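# Wedge a spring tension rod between the box's end walls

## Task

Place the spring-loaded tension rod inside the box so it spans the two end walls and holds itself up without help. It must be perpendicular to those walls, horizontal, off the box floor, and just in front of the bottles. The bottles must still be upright in the box at the end.

## Robot and tools

Robot: two six-joint arms, left_arm and right_arm, each ending in a parallel two-finger gripper. Joint order in every row and every printed list: waist, shoulder, elbow, forearm roll, wrist pitch, wrist roll. Stated ranges in radians: waist -3.491 to 3.491, shoulder -3.140 to 3.140, elbow -1.187 to 4.328, forearm roll -3.316 to 3.316, wrist pitch -3.140 to 3.140, wrist roll -3.927 to 3.927. Real ends may differ by up to 0.010 rad. A target more than 0.010 rad beyond an end, and further out than the current angle, is rejected. A target slightly past the real end is clipped there, and the result then reports "joint sent to its limit".

Frames: the scene frame has its origin at table-top height, midway between the nominal bases, with +z up, +x out over the table and left_arm on the +y side. Calibrated bases: left_arm at (+0.014, +0.471, +0.035) m, quat_wxyz (+1.000, 0, 0, +0.017); right_arm at (-0.004, -0.468, +0.035) m, quat_wxyz (+1.000, 0, 0, -0.004). Both are upright. Each arm's end_effector_position (metres) and end_effector_quat_wxyz, and any wrist camera pose, are given in that arm's own base frame. Fixed cameras and the table use the scene frame. Printed hand poses can be a few centimetres off, more at long reach.

Gripper axes: fingers point along +z and close along y. end_effector_position is the point between the closed pads. Fingertips extend about 19 mm past it when closed and 6 mm when fully open. A block protrudes about 10 cm toward the gripper's +x.

The row: every command row holds 18 numbers covering both arms, even if only one arm should move. First comes left_arm: 6 absolute joint target angles in rad, then gripper position, force_limit and speed. Then right_arm gives the same 9 numbers. The three gripper numbers each run from -1 to 1.
- position +1 is fully open (85 mm). The pads meet near -0.8. At -1 the fingers close until something stops them.
- speed -1 is about 20 mm/s, 0 is about 85 and +1 is about 150.
- force_limit together with speed sets grip strength. A slow close at force_limit -1 gives about 30 N per pad, and +1 about 100 N. Fast closes from wider than the part give much more, up to around 245 N.
- Both force_limit and speed start at +1.
- To leave a gripper unchanged, repeat the three numbers you last sent. A 0 counts as a command.
- A new force_limit or speed only applies once position changes by 0.01 or more.

execute_actions(actions, cameras): actions is a list of actions. Each action is a list of up to 15 rows, one per 1/30 s step, and the last row is held to fill 15 steps. An empty list just returns the current state. Each joint target is kept within a lead of the measured angle (0.895 rad waist and shoulder, 1.07 elbow, 1.34 for the wrist joints). Targets that would move the gripper more than 70 mm are scaled back, so far goals take several actions. Speed caps are 2.62, 3.14 and 3.93 rad/s. To hold a joint still, resend its "Joint targets" value.

move(target, speed, blend, stop_force, zero, blocking, cameras):
- target is one 18-number row, or up to 15 rows, all absolute joint angles. All joints move in step, so the hand moves along a curve, with no avoidance of obstacles.
- speed, in rad/s, is the peak speed of the joint with the farthest to go. Range 0.01 to 3.92, default 0.5. Give one value, or one per target.
- blend, in rad, rounds the corners between listed targets.
- stop_force (12 to 80 N, same for both arms) ends an arm's path when the estimated push against its motion exceeds that value above its zero. Use a slow speed with it. It cannot be combined with blocking=false. It has no reading near singular poses. Leave it out when moving away from a contact.
- zero (default true) re-zeros the force estimate before the move.
- blocking=false returns after about 0.5 s while the move continues. A new move replaces the running one.
- Finger numbers in the first row are sent at the start. In later rows they are sent on arrival, once everything is at rest.
- The result adds a "move:" line: done, off_target (at rest but more than 0.01 rad from target), moving, held, or fault, plus limits=held if steps were withheld.

wait(seconds 0 to 10): holds the last commands and lets the scene run. stop(): brakes a running move; the fingers keep going. zoom_image(camera, region [x0,y0,x1,y1] in pixels, at most 504x504): gives a closer crop of the latest image from cam_head_left, cam_head_right, cam_high, cam_low, cam_left_wrist or cam_right_wrist (each 896x504). finished_scene(scene): ends the current scene, given by its number, and cannot be undone.

Result lines:
- Joint positions, Joint velocities ("within noise" when still) and Joint targets, per arm.
- Tool commands.
- position_measured in counts: 3 is open, about 78 is 60 mm, 130 is 40 mm, 180 is 20 mm, 230 is closed.
- object_status: 0 moving, 1 blocked while opening, 2 blocked while closing (a grip), 3 reached the commanded position.
- Flange force along the gripper's own x y z axes. It is noisy, includes any held weight, and may show "no reading".
- "joint command not followed" means the clearance check between arms altered the targets.
- Step readings appear only for execute_actions.

To grip, send position -1, keep sending it, and confirm status 2.

Avoid:
- Dropping the rod, or releasing it while it is moving.
- Slamming or pressing hard; the arms are stiff, so aim targets only slightly past a contact.
- Knocking bottles over, or letting anything leave the table.
- Contact between the two arms, including one gripper closing on the other's fingers.
- Fault stops: a contact torque at the load limit (140 N m for waist, shoulder and elbow, 35.2 N m for the wrist joints) or a 150 N outside force halts the arm for 10 s. After such a stop, release any gripped part before moving.
- Long holds at full stretch or heavy loads, which heat the motors. Watch for MOTOR HOT; an over-temperature stop lasts 30 to 60 s or more.
- Objects may occasionally get a brief push from outside.

Each tool is called after "Request:" as a command line: name --argument value for each argument, lists and objects as JSON in quotes; but a table of rows of numbers goes row by row, as --pt "numbers of a row", without its own name.

## Session

Request:
execute_actions --actions '[]'

Scene clock: 0.00 s.
left_arm: end_effector_position=(+0.3782, +0.0450, +0.2395) position_measured=3 object_status=3 end_effector_quat_wxyz=(-0.117, -0.224, +0.966, -0.052) | right_arm: end_effector_position=(+0.7808, +0.4488, +0.1950) position_measured=3 object_status=3 end_effector_quat_wxyz=(-0.265, +0.397, +0.673, +0.564)
Joint positions: left_arm=[0.499 0.013 -0.122 0.037 -1.689 -0.044] | right_arm=[0.228 0.987 0.94 -1.349 -1.246 -0.999]
Joint velocities: within noise
Flange force (N): no reading
Joint targets: left_arm=[0.499 0.013 -0.122 0.037 -1.689 -0.044] | right_arm=[0.228 0.987 0.940 -1.349 -1.246 -0.999]
Tool commands: left_gripper/position=+1.0 left_gripper/force_limit=+1.0 left_gripper/speed=+1.0 right_gripper/position=+1.0 right_gripper/force_limit=+1.0 right_gripper/speed=+1.0

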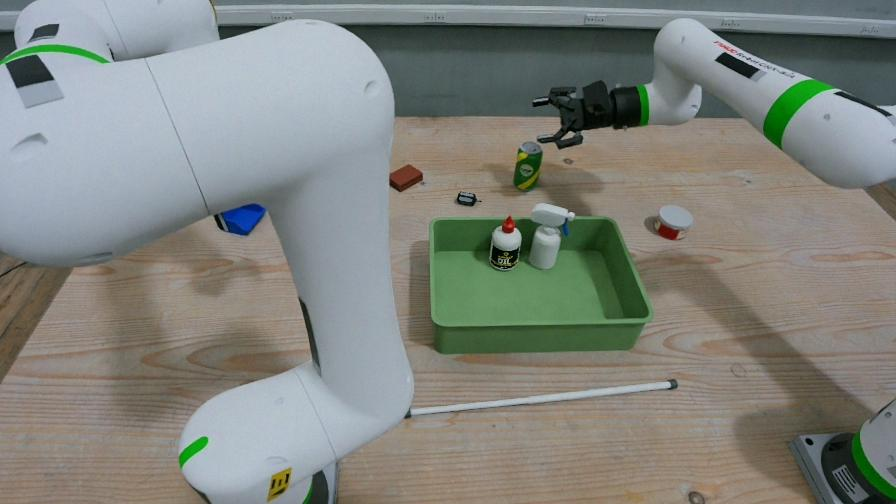

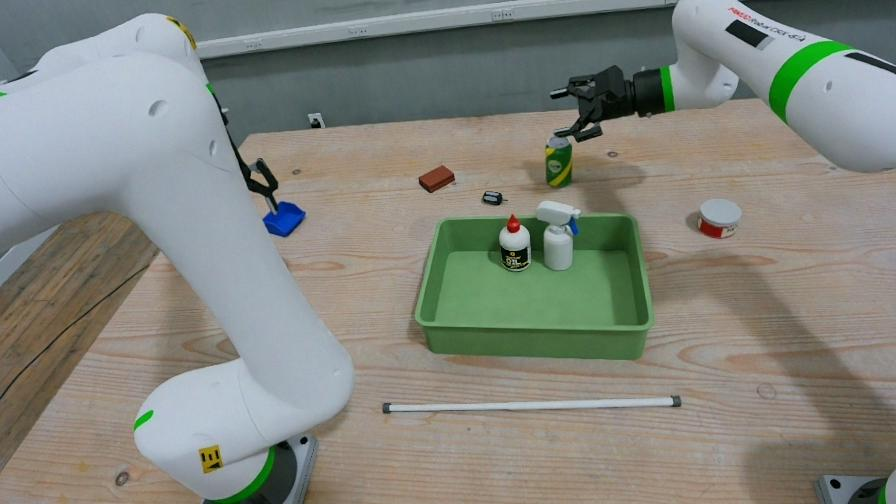

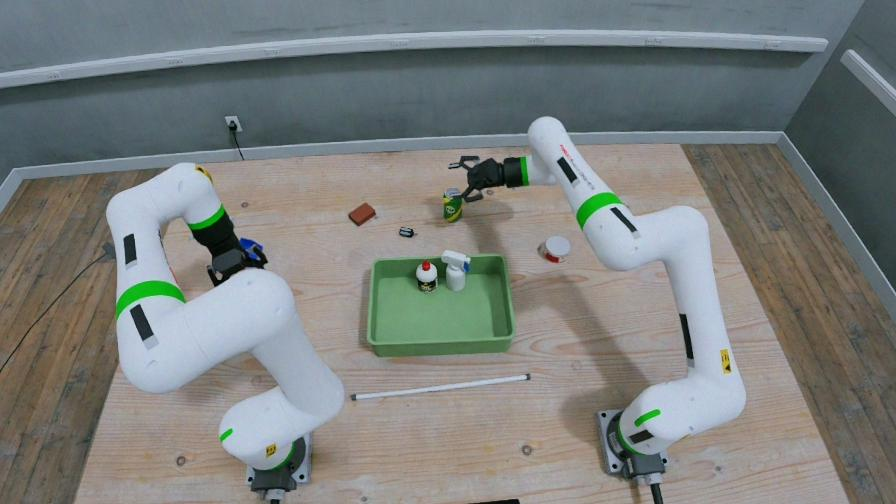

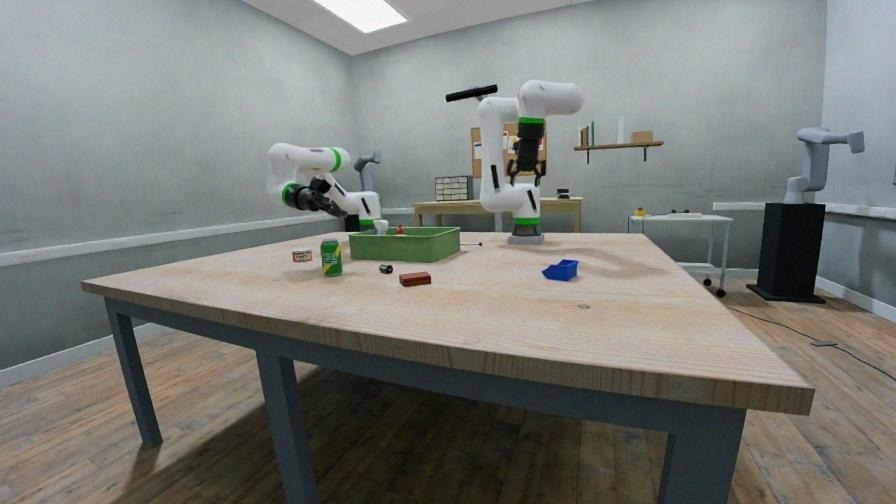

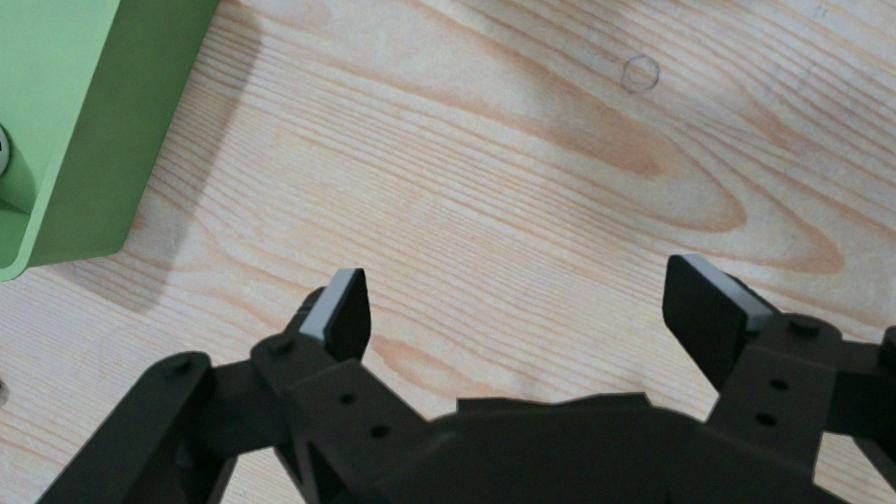

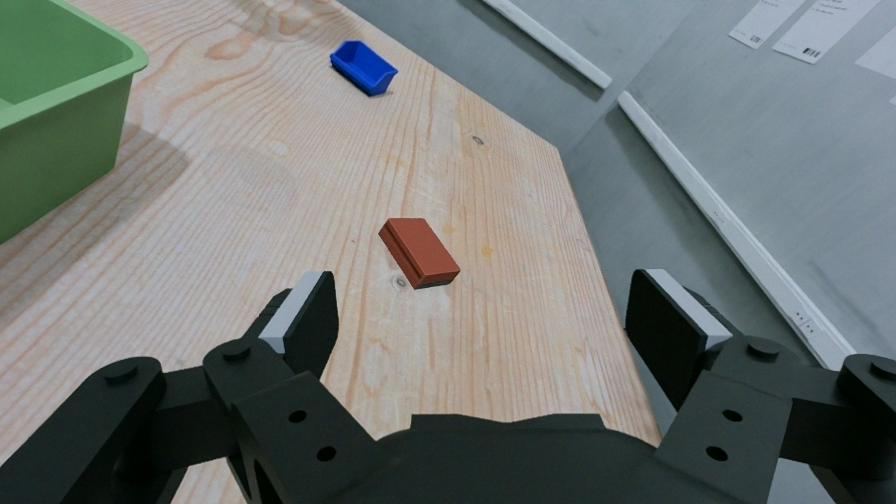

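Request:
zoom_image --camera "cam_head_right" --region '[370, 180, 700, 430]'

Request:
zoom_image --camera "cam_high" --region '[330, 230, 550, 420]'

Request:
zoom_image --camera "cam_low" --region '[280, 190, 530, 300]'

Scaled by 1.527 from the camera's 896x504 image, which has a finer 1280x720 frame.

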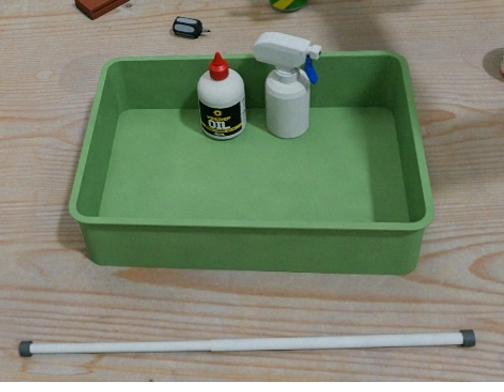

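Scaled by 2.291 from the camera's 896x504 image, which has a finer 1280x720 frame.

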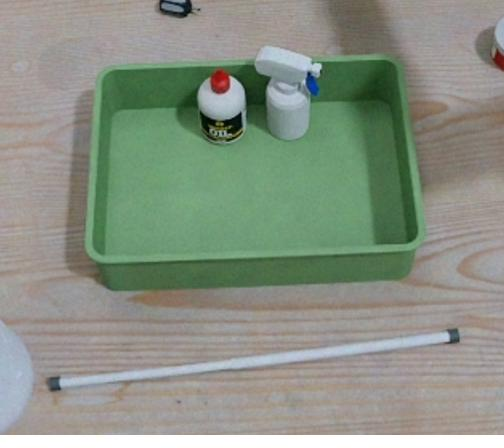

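Scaled by 2.016 from the camera's 896x504 image, which has a finer 1280x720 frame.

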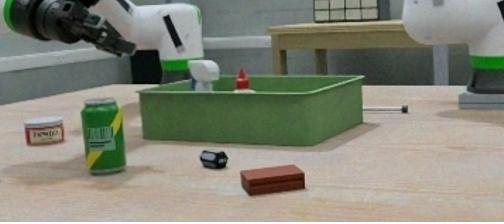

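Request:
move --pt "0.499 0.013 -0.122 0.037 -1.689 -0.044 1 1 1 0.228 0.55 0.94 -1.349 -1.246 -0.999 1 1 1" --pt "-0.718 -0.313 -0.423 0 -1.461 -0.887 1 1 1 1.3457 -0.1664 -0.3095 0 -1.4277 0.233 1 1 1" --speed 0.8 --blend 0.1

Scene clock: 39.53 s.
left_arm: end_effector_position=(+0.1413, -0.2960, +0.2155) position_measured=3 object_status=3 end_effector_quat_wxyz=(+0.000, +0.719, +0.695, +0.000) | right_arm: end_effector_position=(+0.2066, +0.3197, +0.2156) position_measured=3 object_status=3 end_effector_quat_wxyz=(+0.000, +0.710, -0.704, +0.000)
Joint positions: left_arm=[-0.718 -0.313 -0.423 0 -1.461 -0.887] | right_arm=[1.346 -0.166 -0.309 0 -1.428 0.233]
Joint velocities: within noise
Flange force (N): left_arm=[1.0 -0.1 1.5] | right_arm=[1.8 2.3 0.0]
Joint targets: left_arm=[-0.718 -0.313 -0.423 0.000 -1.461 -0.887] | right_arm=[1.346 -0.166 -0.310 0.000 -1.428 0.233]
move: done

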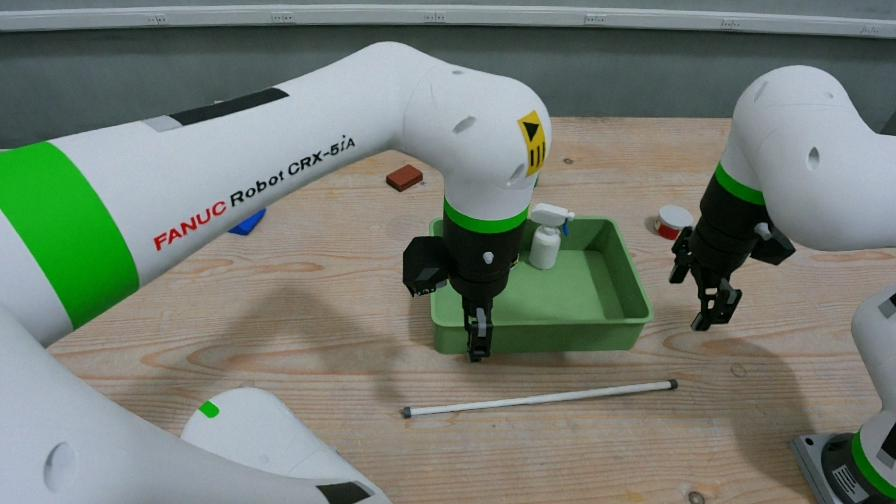

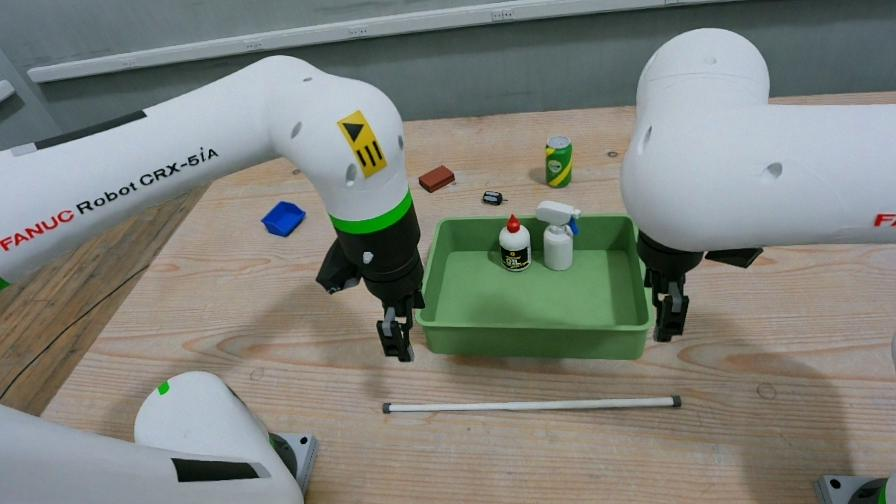

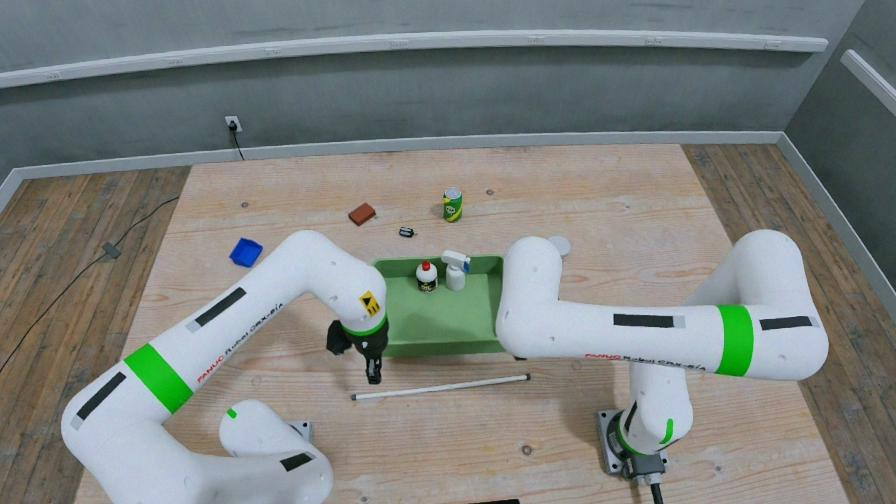

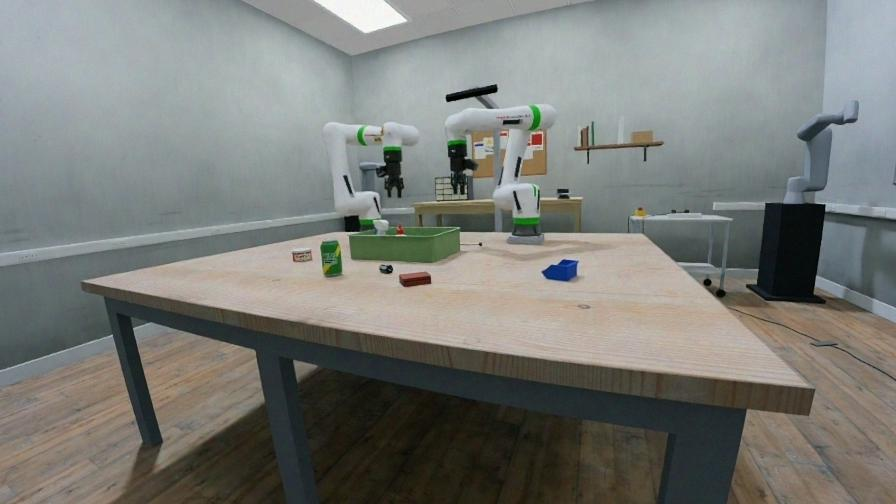

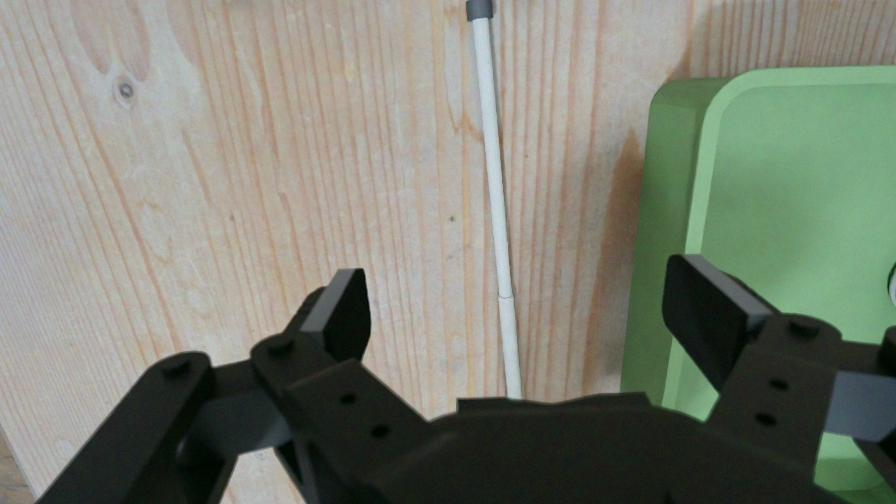

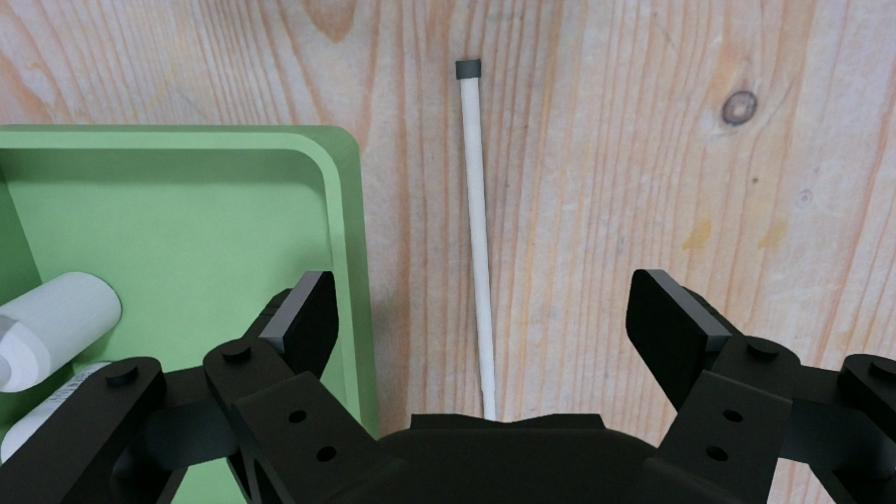

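Request:
move --target '[-0.5352,-0.4706,-0.5229,0,-1.5185,-1.0698,1,1,1,1.309,-0.2789,-0.3981,0,-1.4516,0.270,1,1,1]' --speed 0.6

Request:
zoom_image --camera "cam_left_wrist" --region '[392, 0, 896, 504]'

Request:
zoom_image --camera "cam_right_wrist" --region '[0, 0, 504, 504]'

Scene clock: 45.33 s.
left_arm: end_effector_position=(+0.1432, -0.2360, +0.2156) position_measured=3 object_status=3 end_effector_quat_wxyz=(+0.000, +0.719, +0.695, +0.000) | right_arm: end_effector_position=(+0.2069, +0.2697, +0.2156) position_measured=3 object_status=3 end_effector_quat_wxyz=(+0.000, +0.710, -0.704, +0.000)
Joint positions: left_arm=[-0.535 -0.471 -0.523 0 -1.518 -1.07] | right_arm=[1.309 -0.279 -0.398 0 -1.452 0.27]
Joint velocities: within noise
Flange force (N): left_arm=[-1.7 1.2 1.7] | right_arm=[2.1 4.5 1.4]
Joint targets: left_arm=[-0.535 -0.471 -0.523 0.000 -1.518 -1.070] | right_arm=[1.309 -0.279 -0.398 0.000 -1.452 0.270]
move: done

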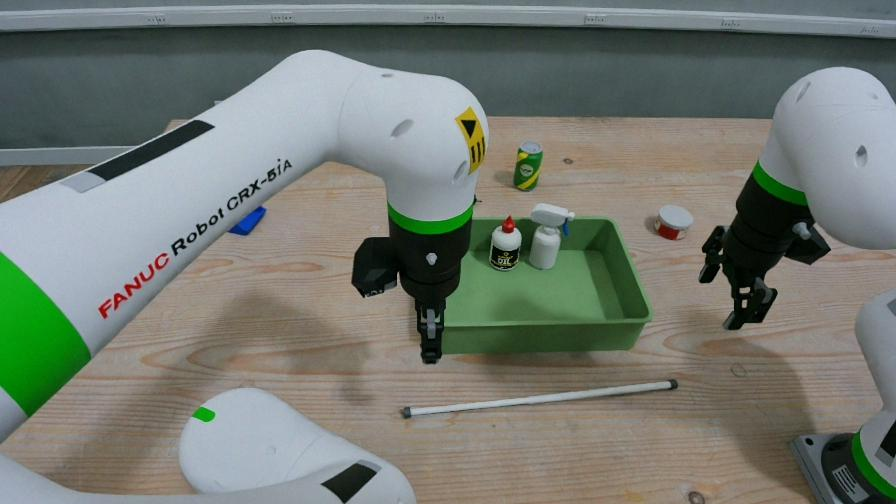

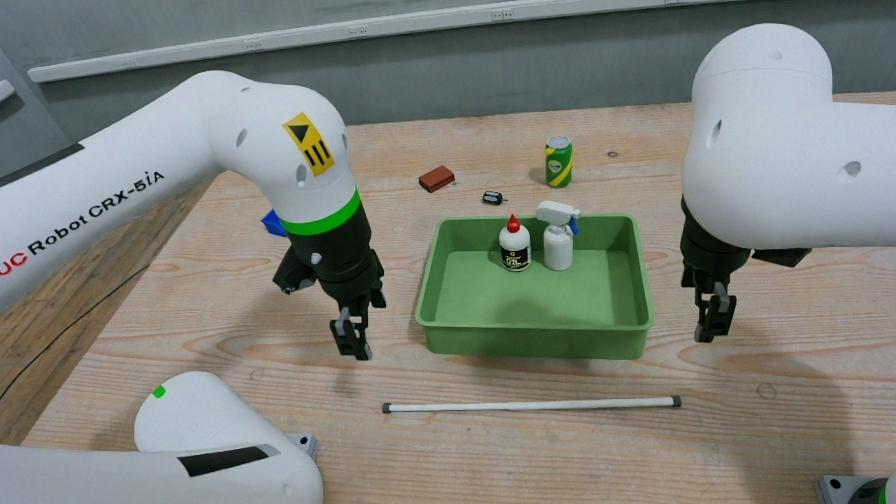

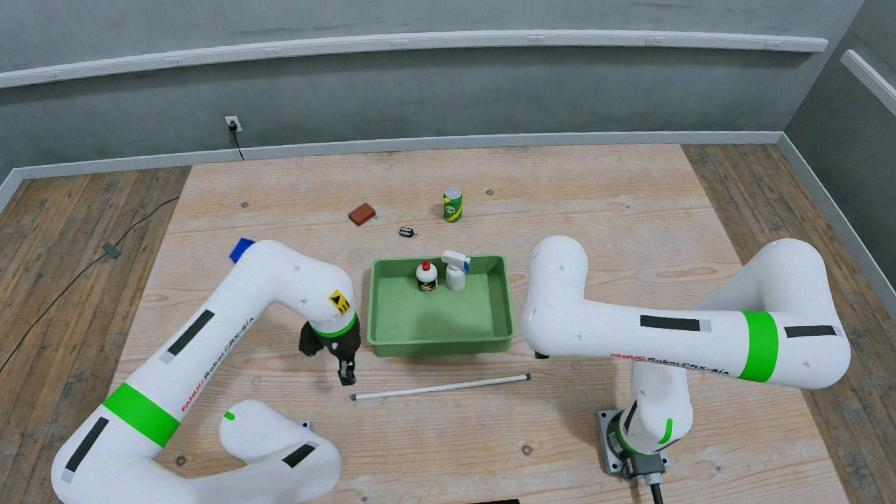

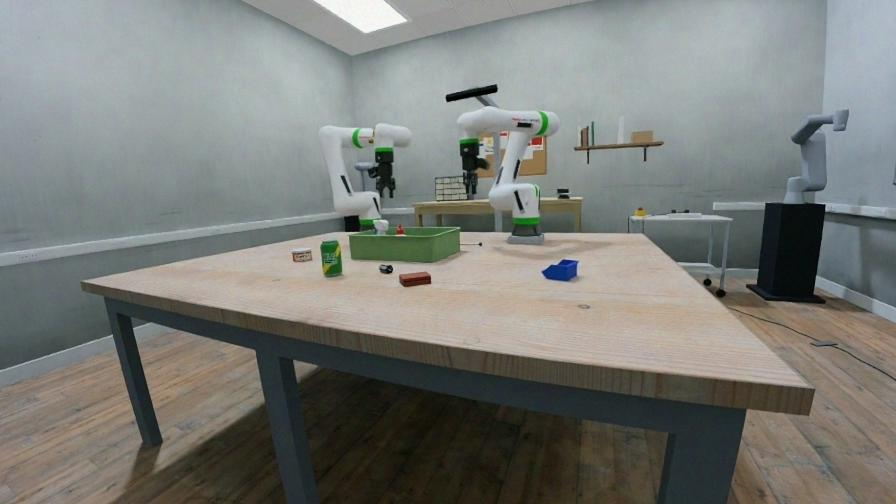

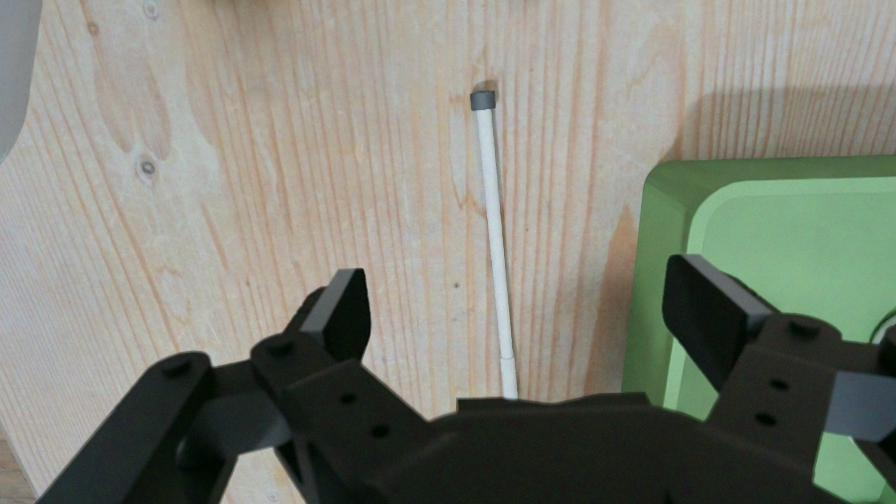

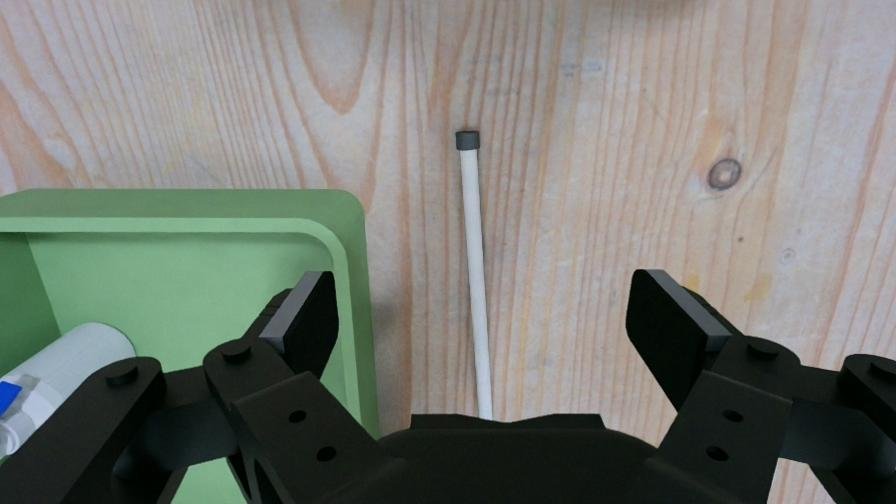

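Scaled by 1.000.

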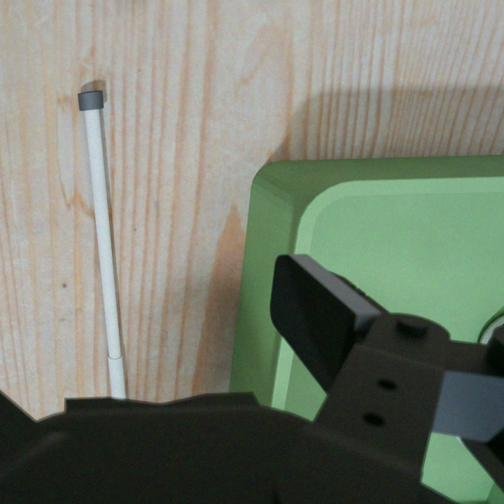

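Scaled by 1.000.

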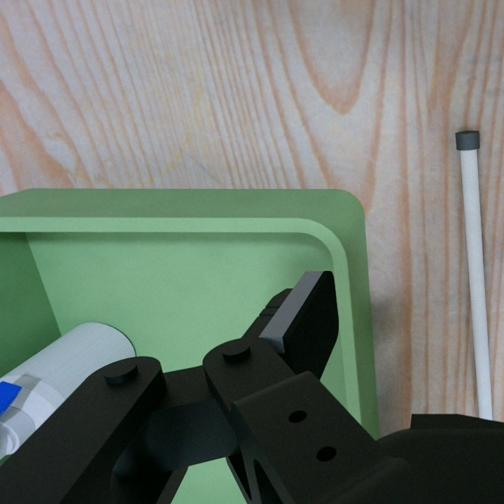

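Request:
move --target '[-0.6922,-0.2236,-0.6991,0,-1.0953,-0.8228,0,0,-0.5,1.3661,0.0051,-0.4972,0,-1.0685,0.3029,0,0,-0.5]' --speed 0.5

Scene clock: 57.50 s.
left_arm: end_effector_position=(+0.1414, -0.2860, +0.0756) position_measured=129 object_status=0 end_effector_quat_wxyz=(+0.000, +0.687, +0.727, +0.000) | right_arm: end_effector_position=(+0.2043, +0.3446, +0.0756) position_measured=129 object_status=0 end_effector_quat_wxyz=(+0.000, +0.741, -0.672, +0.000)
Joint positions: left_arm=[-0.692 -0.224 -0.699 0 -1.095 -0.823] | right_arm=[1.366 0.005 -0.497 0 -1.069 0.303]
Joint velocities: within noise
Flange force (N): left_arm=[3.9 0.0 1.5] | right_arm=[2.3 4.3 -0.6]
Joint targets: left_arm=[-0.692 -0.224 -0.699 0.000 -1.095 -0.823] | right_arm=[1.366 0.005 -0.497 0.000 -1.068 0.303]
move: done

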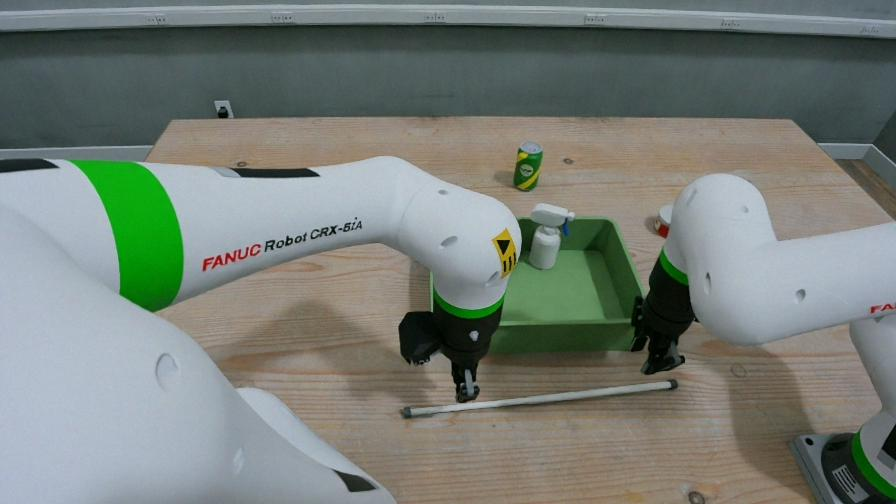

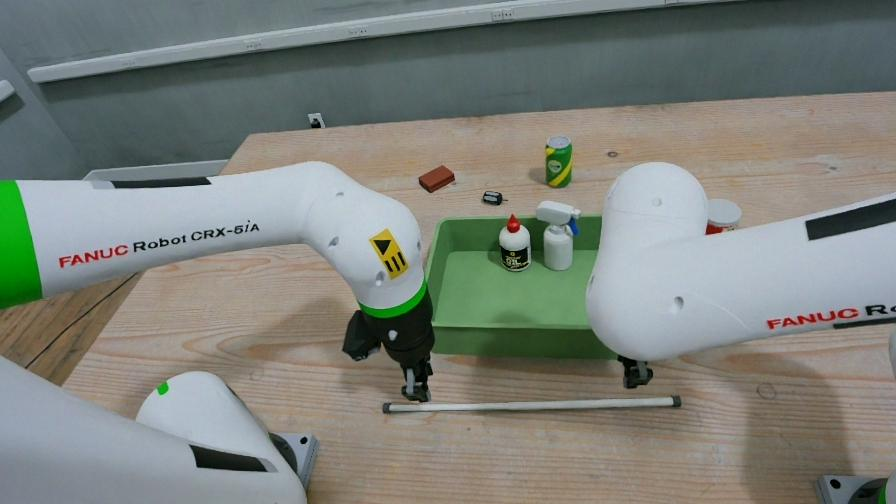

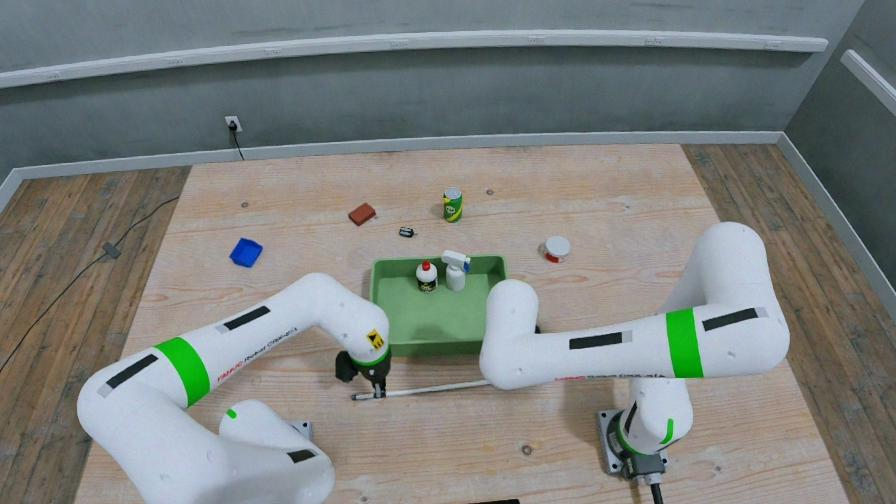

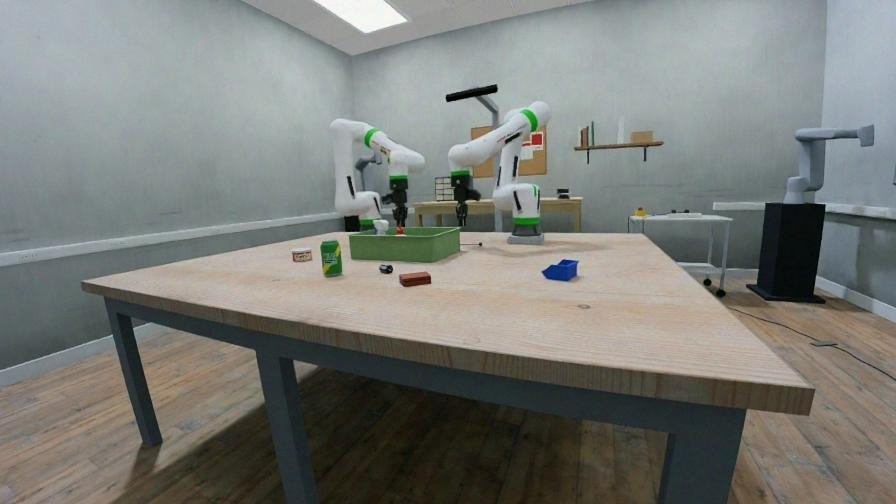

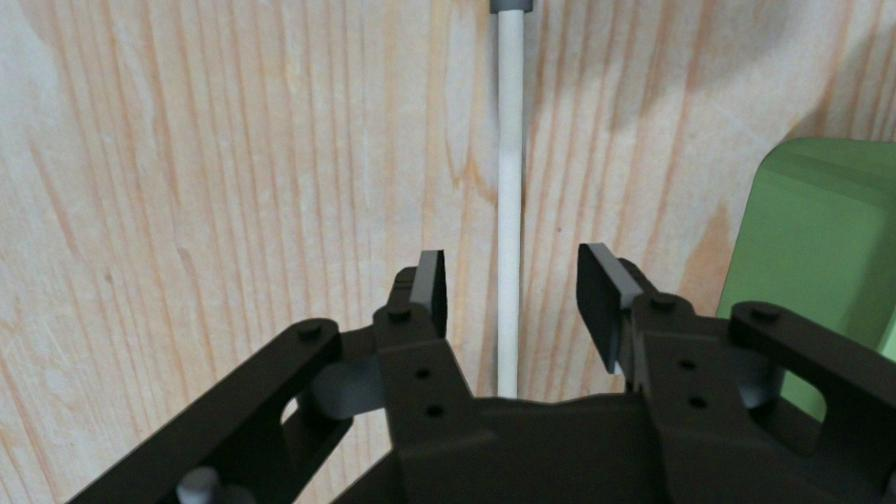

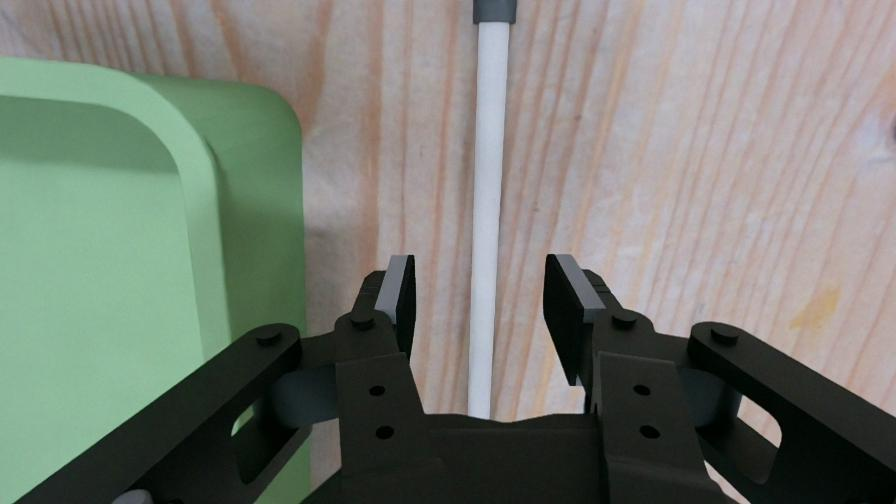

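Request:
move --target '[-0.6922,-0.0842,-0.7950,0,-0.8600,-0.8228,-0.25,-0.8,-0.5,1.3661,0.1261,-0.5792,0,-0.8655,0.283,-0.25,-0.8,-0.5]' --speed 0.3 --cameras '["cam_left_wrist","cam_right_wrist","cam_head_right"]'

Scene clock: 64.83 s.
left_arm: end_effector_position=(+0.1414, -0.2861, +0.0006) position_measured=160 object_status=3 end_effector_quat_wxyz=(+0.000, +0.687, +0.727, +0.000) | right_arm: end_effector_position=(+0.2043, +0.3446, +0.0006) position_measured=160 object_status=3 end_effector_quat_wxyz=(+0.000, +0.734, -0.679, +0.000)
Joint positions: left_arm=[-0.692 -0.084 -0.795 0 -0.86 -0.823] | right_arm=[1.366 0.126 -0.579 0 -0.866 0.283]
Joint velocities: within noise
Flange force (N): left_arm=[2.1 0.6 1.0] | right_arm=[3.8 4.6 -2.2]
Joint targets: left_arm=[-0.692 -0.084 -0.795 0.000 -0.860 -0.823] | right_arm=[1.366 0.126 -0.579 0.000 -0.865 0.283]
move: done
Images, in order (width x height): cam_head_right 896x504, cam_left_wrist 896x504, cam_right_wrist 896x504.

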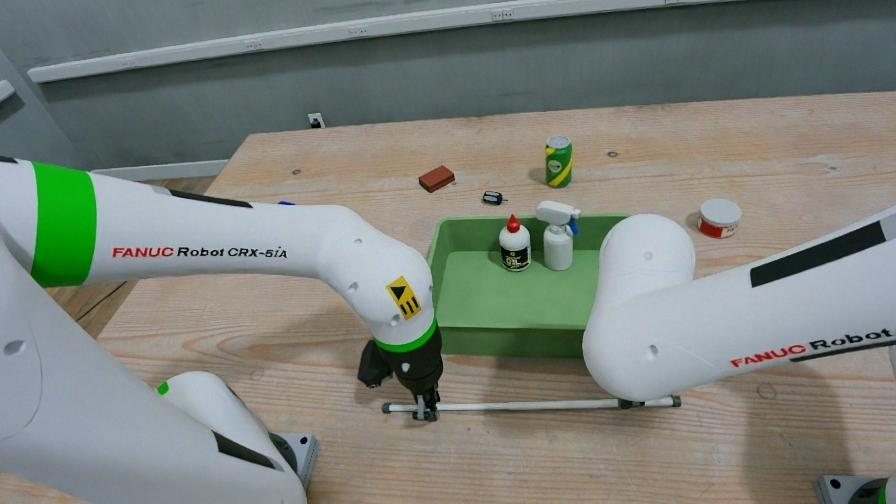

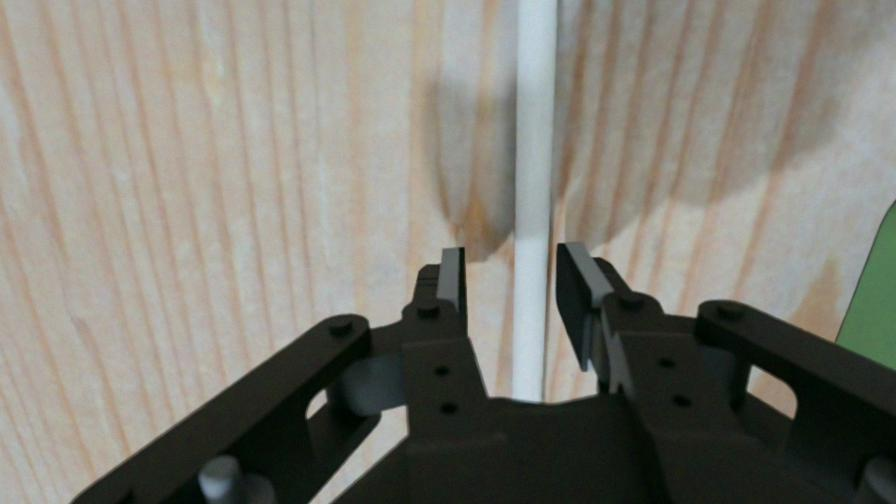

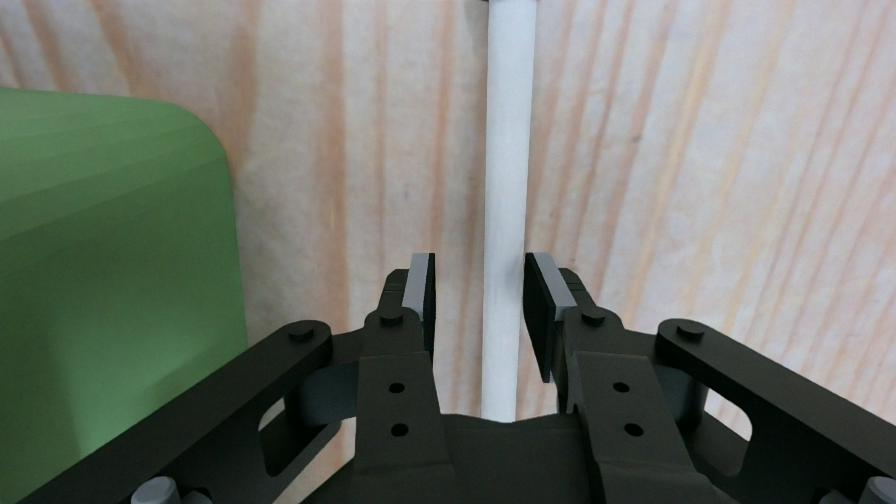

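Request:
move --target '[-0.6808,-0.0649,-0.7929,0,-0.8428,-0.8342,-0.25,-0.8,-0.5,1.3841,0.1272,-0.5932,0,-0.8504,0.2649,-0.25,-0.8,-0.5]' --speed 0.1 --cameras '["cam_left_wrist","cam_right_wrist","cam_head_right"]'

Scene clock: 70.23 s.
left_arm: end_effector_position=(+0.1469, -0.2863, -0.0043) position_measured=160 object_status=3 end_effector_quat_wxyz=(+0.000, +0.687, +0.727, +0.000) | right_arm: end_effector_position=(+0.1974, +0.3445, -0.0043) position_measured=160 object_status=3 end_effector_quat_wxyz=(+0.000, +0.734, -0.679, +0.000)
Joint positions: left_arm=[-0.681 -0.065 -0.793 0 -0.843 -0.834] | right_arm=[1.384 0.127 -0.593 0 -0.85 0.265]
Joint velocities: within noise
Flange force (N): left_arm=[3.8 0.5 0.7] | right_arm=[2.6 4.7 -1.4]
Joint targets: left_arm=[-0.681 -0.065 -0.793 0.000 -0.843 -0.834] | right_arm=[1.384 0.127 -0.593 0.000 -0.850 0.265]
move: done
Images, in order (width x height): cam_head_right 896x504, cam_left_wrist 896x504, cam_right_wrist 896x504.

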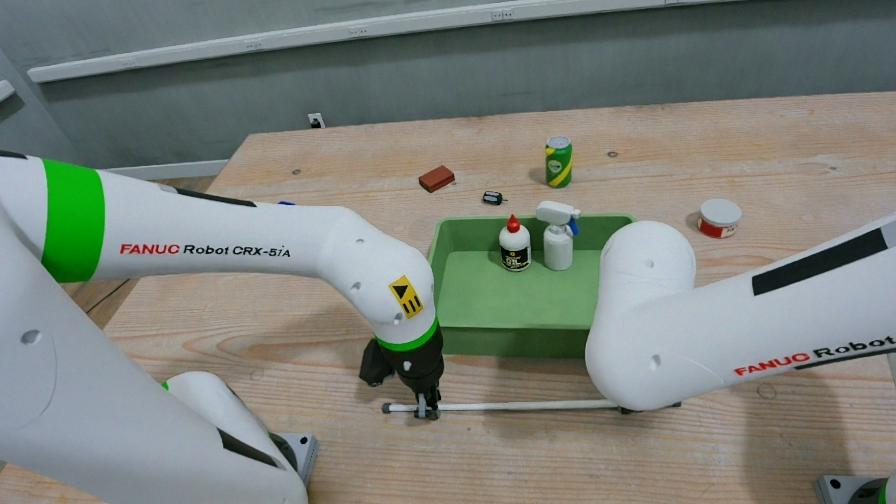

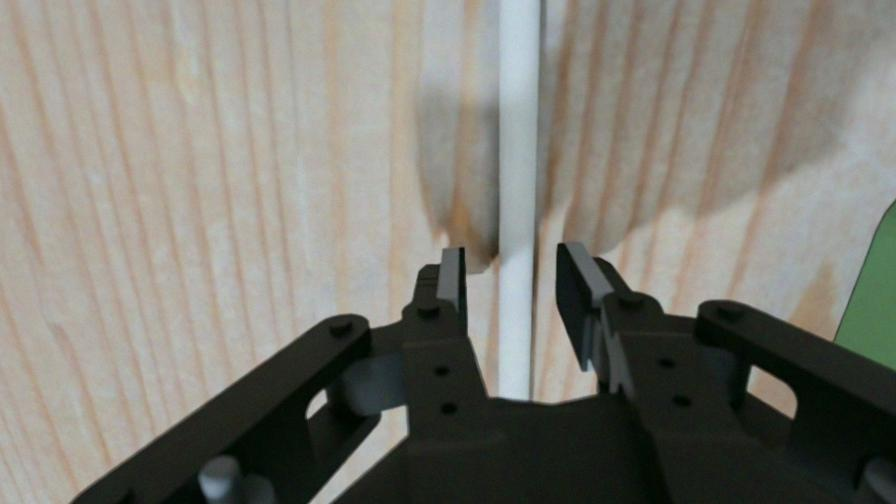

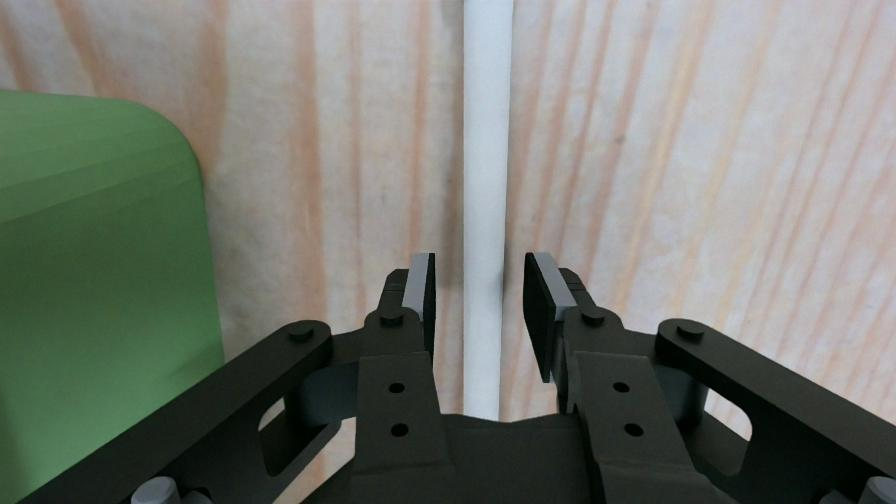

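Request:
move --target '[-0.6808,-0.0113,-0.8131,0,-0.7690,-0.8342,-0.25,-0.8,-0.5,1.3841,0.1717,-0.6100,0,-0.7891,0.2649,-0.25,-0.8,-0.5]' --speed 0.03 --stop_force 12 --cameras '["cam_left_wrist","cam_right_wrist"]'

Scene clock: 73.70 s.
left_arm: end_effector_position=(+0.1471, -0.2865, -0.0155) position_measured=160 object_status=3 end_effector_quat_wxyz=(+0.000, +0.687, +0.727, +0.000) | right_arm: end_effector_position=(+0.1974, +0.3447, -0.0148) position_measured=160 object_status=3 end_effector_quat_wxyz=(+0.000, +0.734, -0.679, +0.000)
Joint positions: left_arm=[-0.681 -0.038 -0.803 0 -0.806 -0.834] | right_arm=[1.384 0.148 -0.601 0 -0.821 0.265]
Joint velocities: within noise
Flange force (N): left_arm=[12.3 -1.9 -41.8] | right_arm=[9.4 8.7 -34.9]
Joint targets: left_arm=[-0.681 -0.038 -0.803 0.000 -0.806 -0.834] | right_arm=[1.384 0.148 -0.601 0.000 -0.821 0.265]
move: contact (left_arm, right_arm); left_arm: the wrist pitch is farthest, 0.037 rad from its target; right_arm: the wrist pitch is farthest, 0.032 rad from its target
Images, in order (width x height): cam_left_wrist 896x504, cam_right_wrist 896x504.

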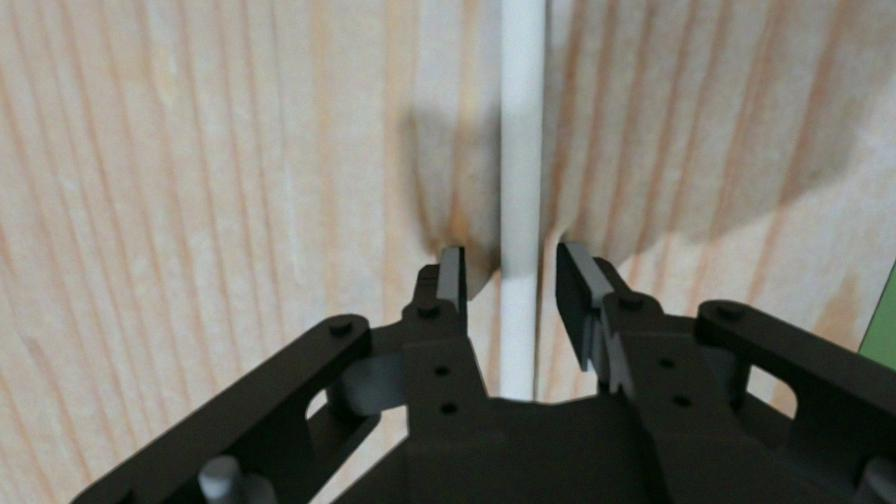

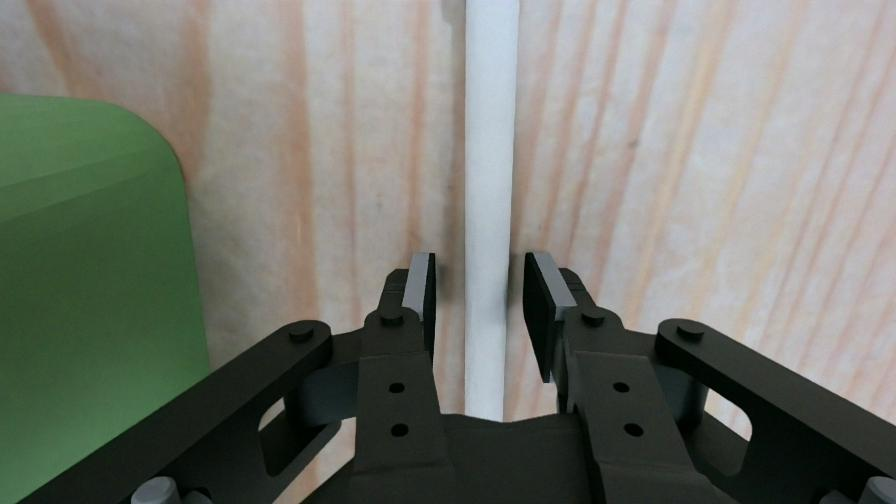

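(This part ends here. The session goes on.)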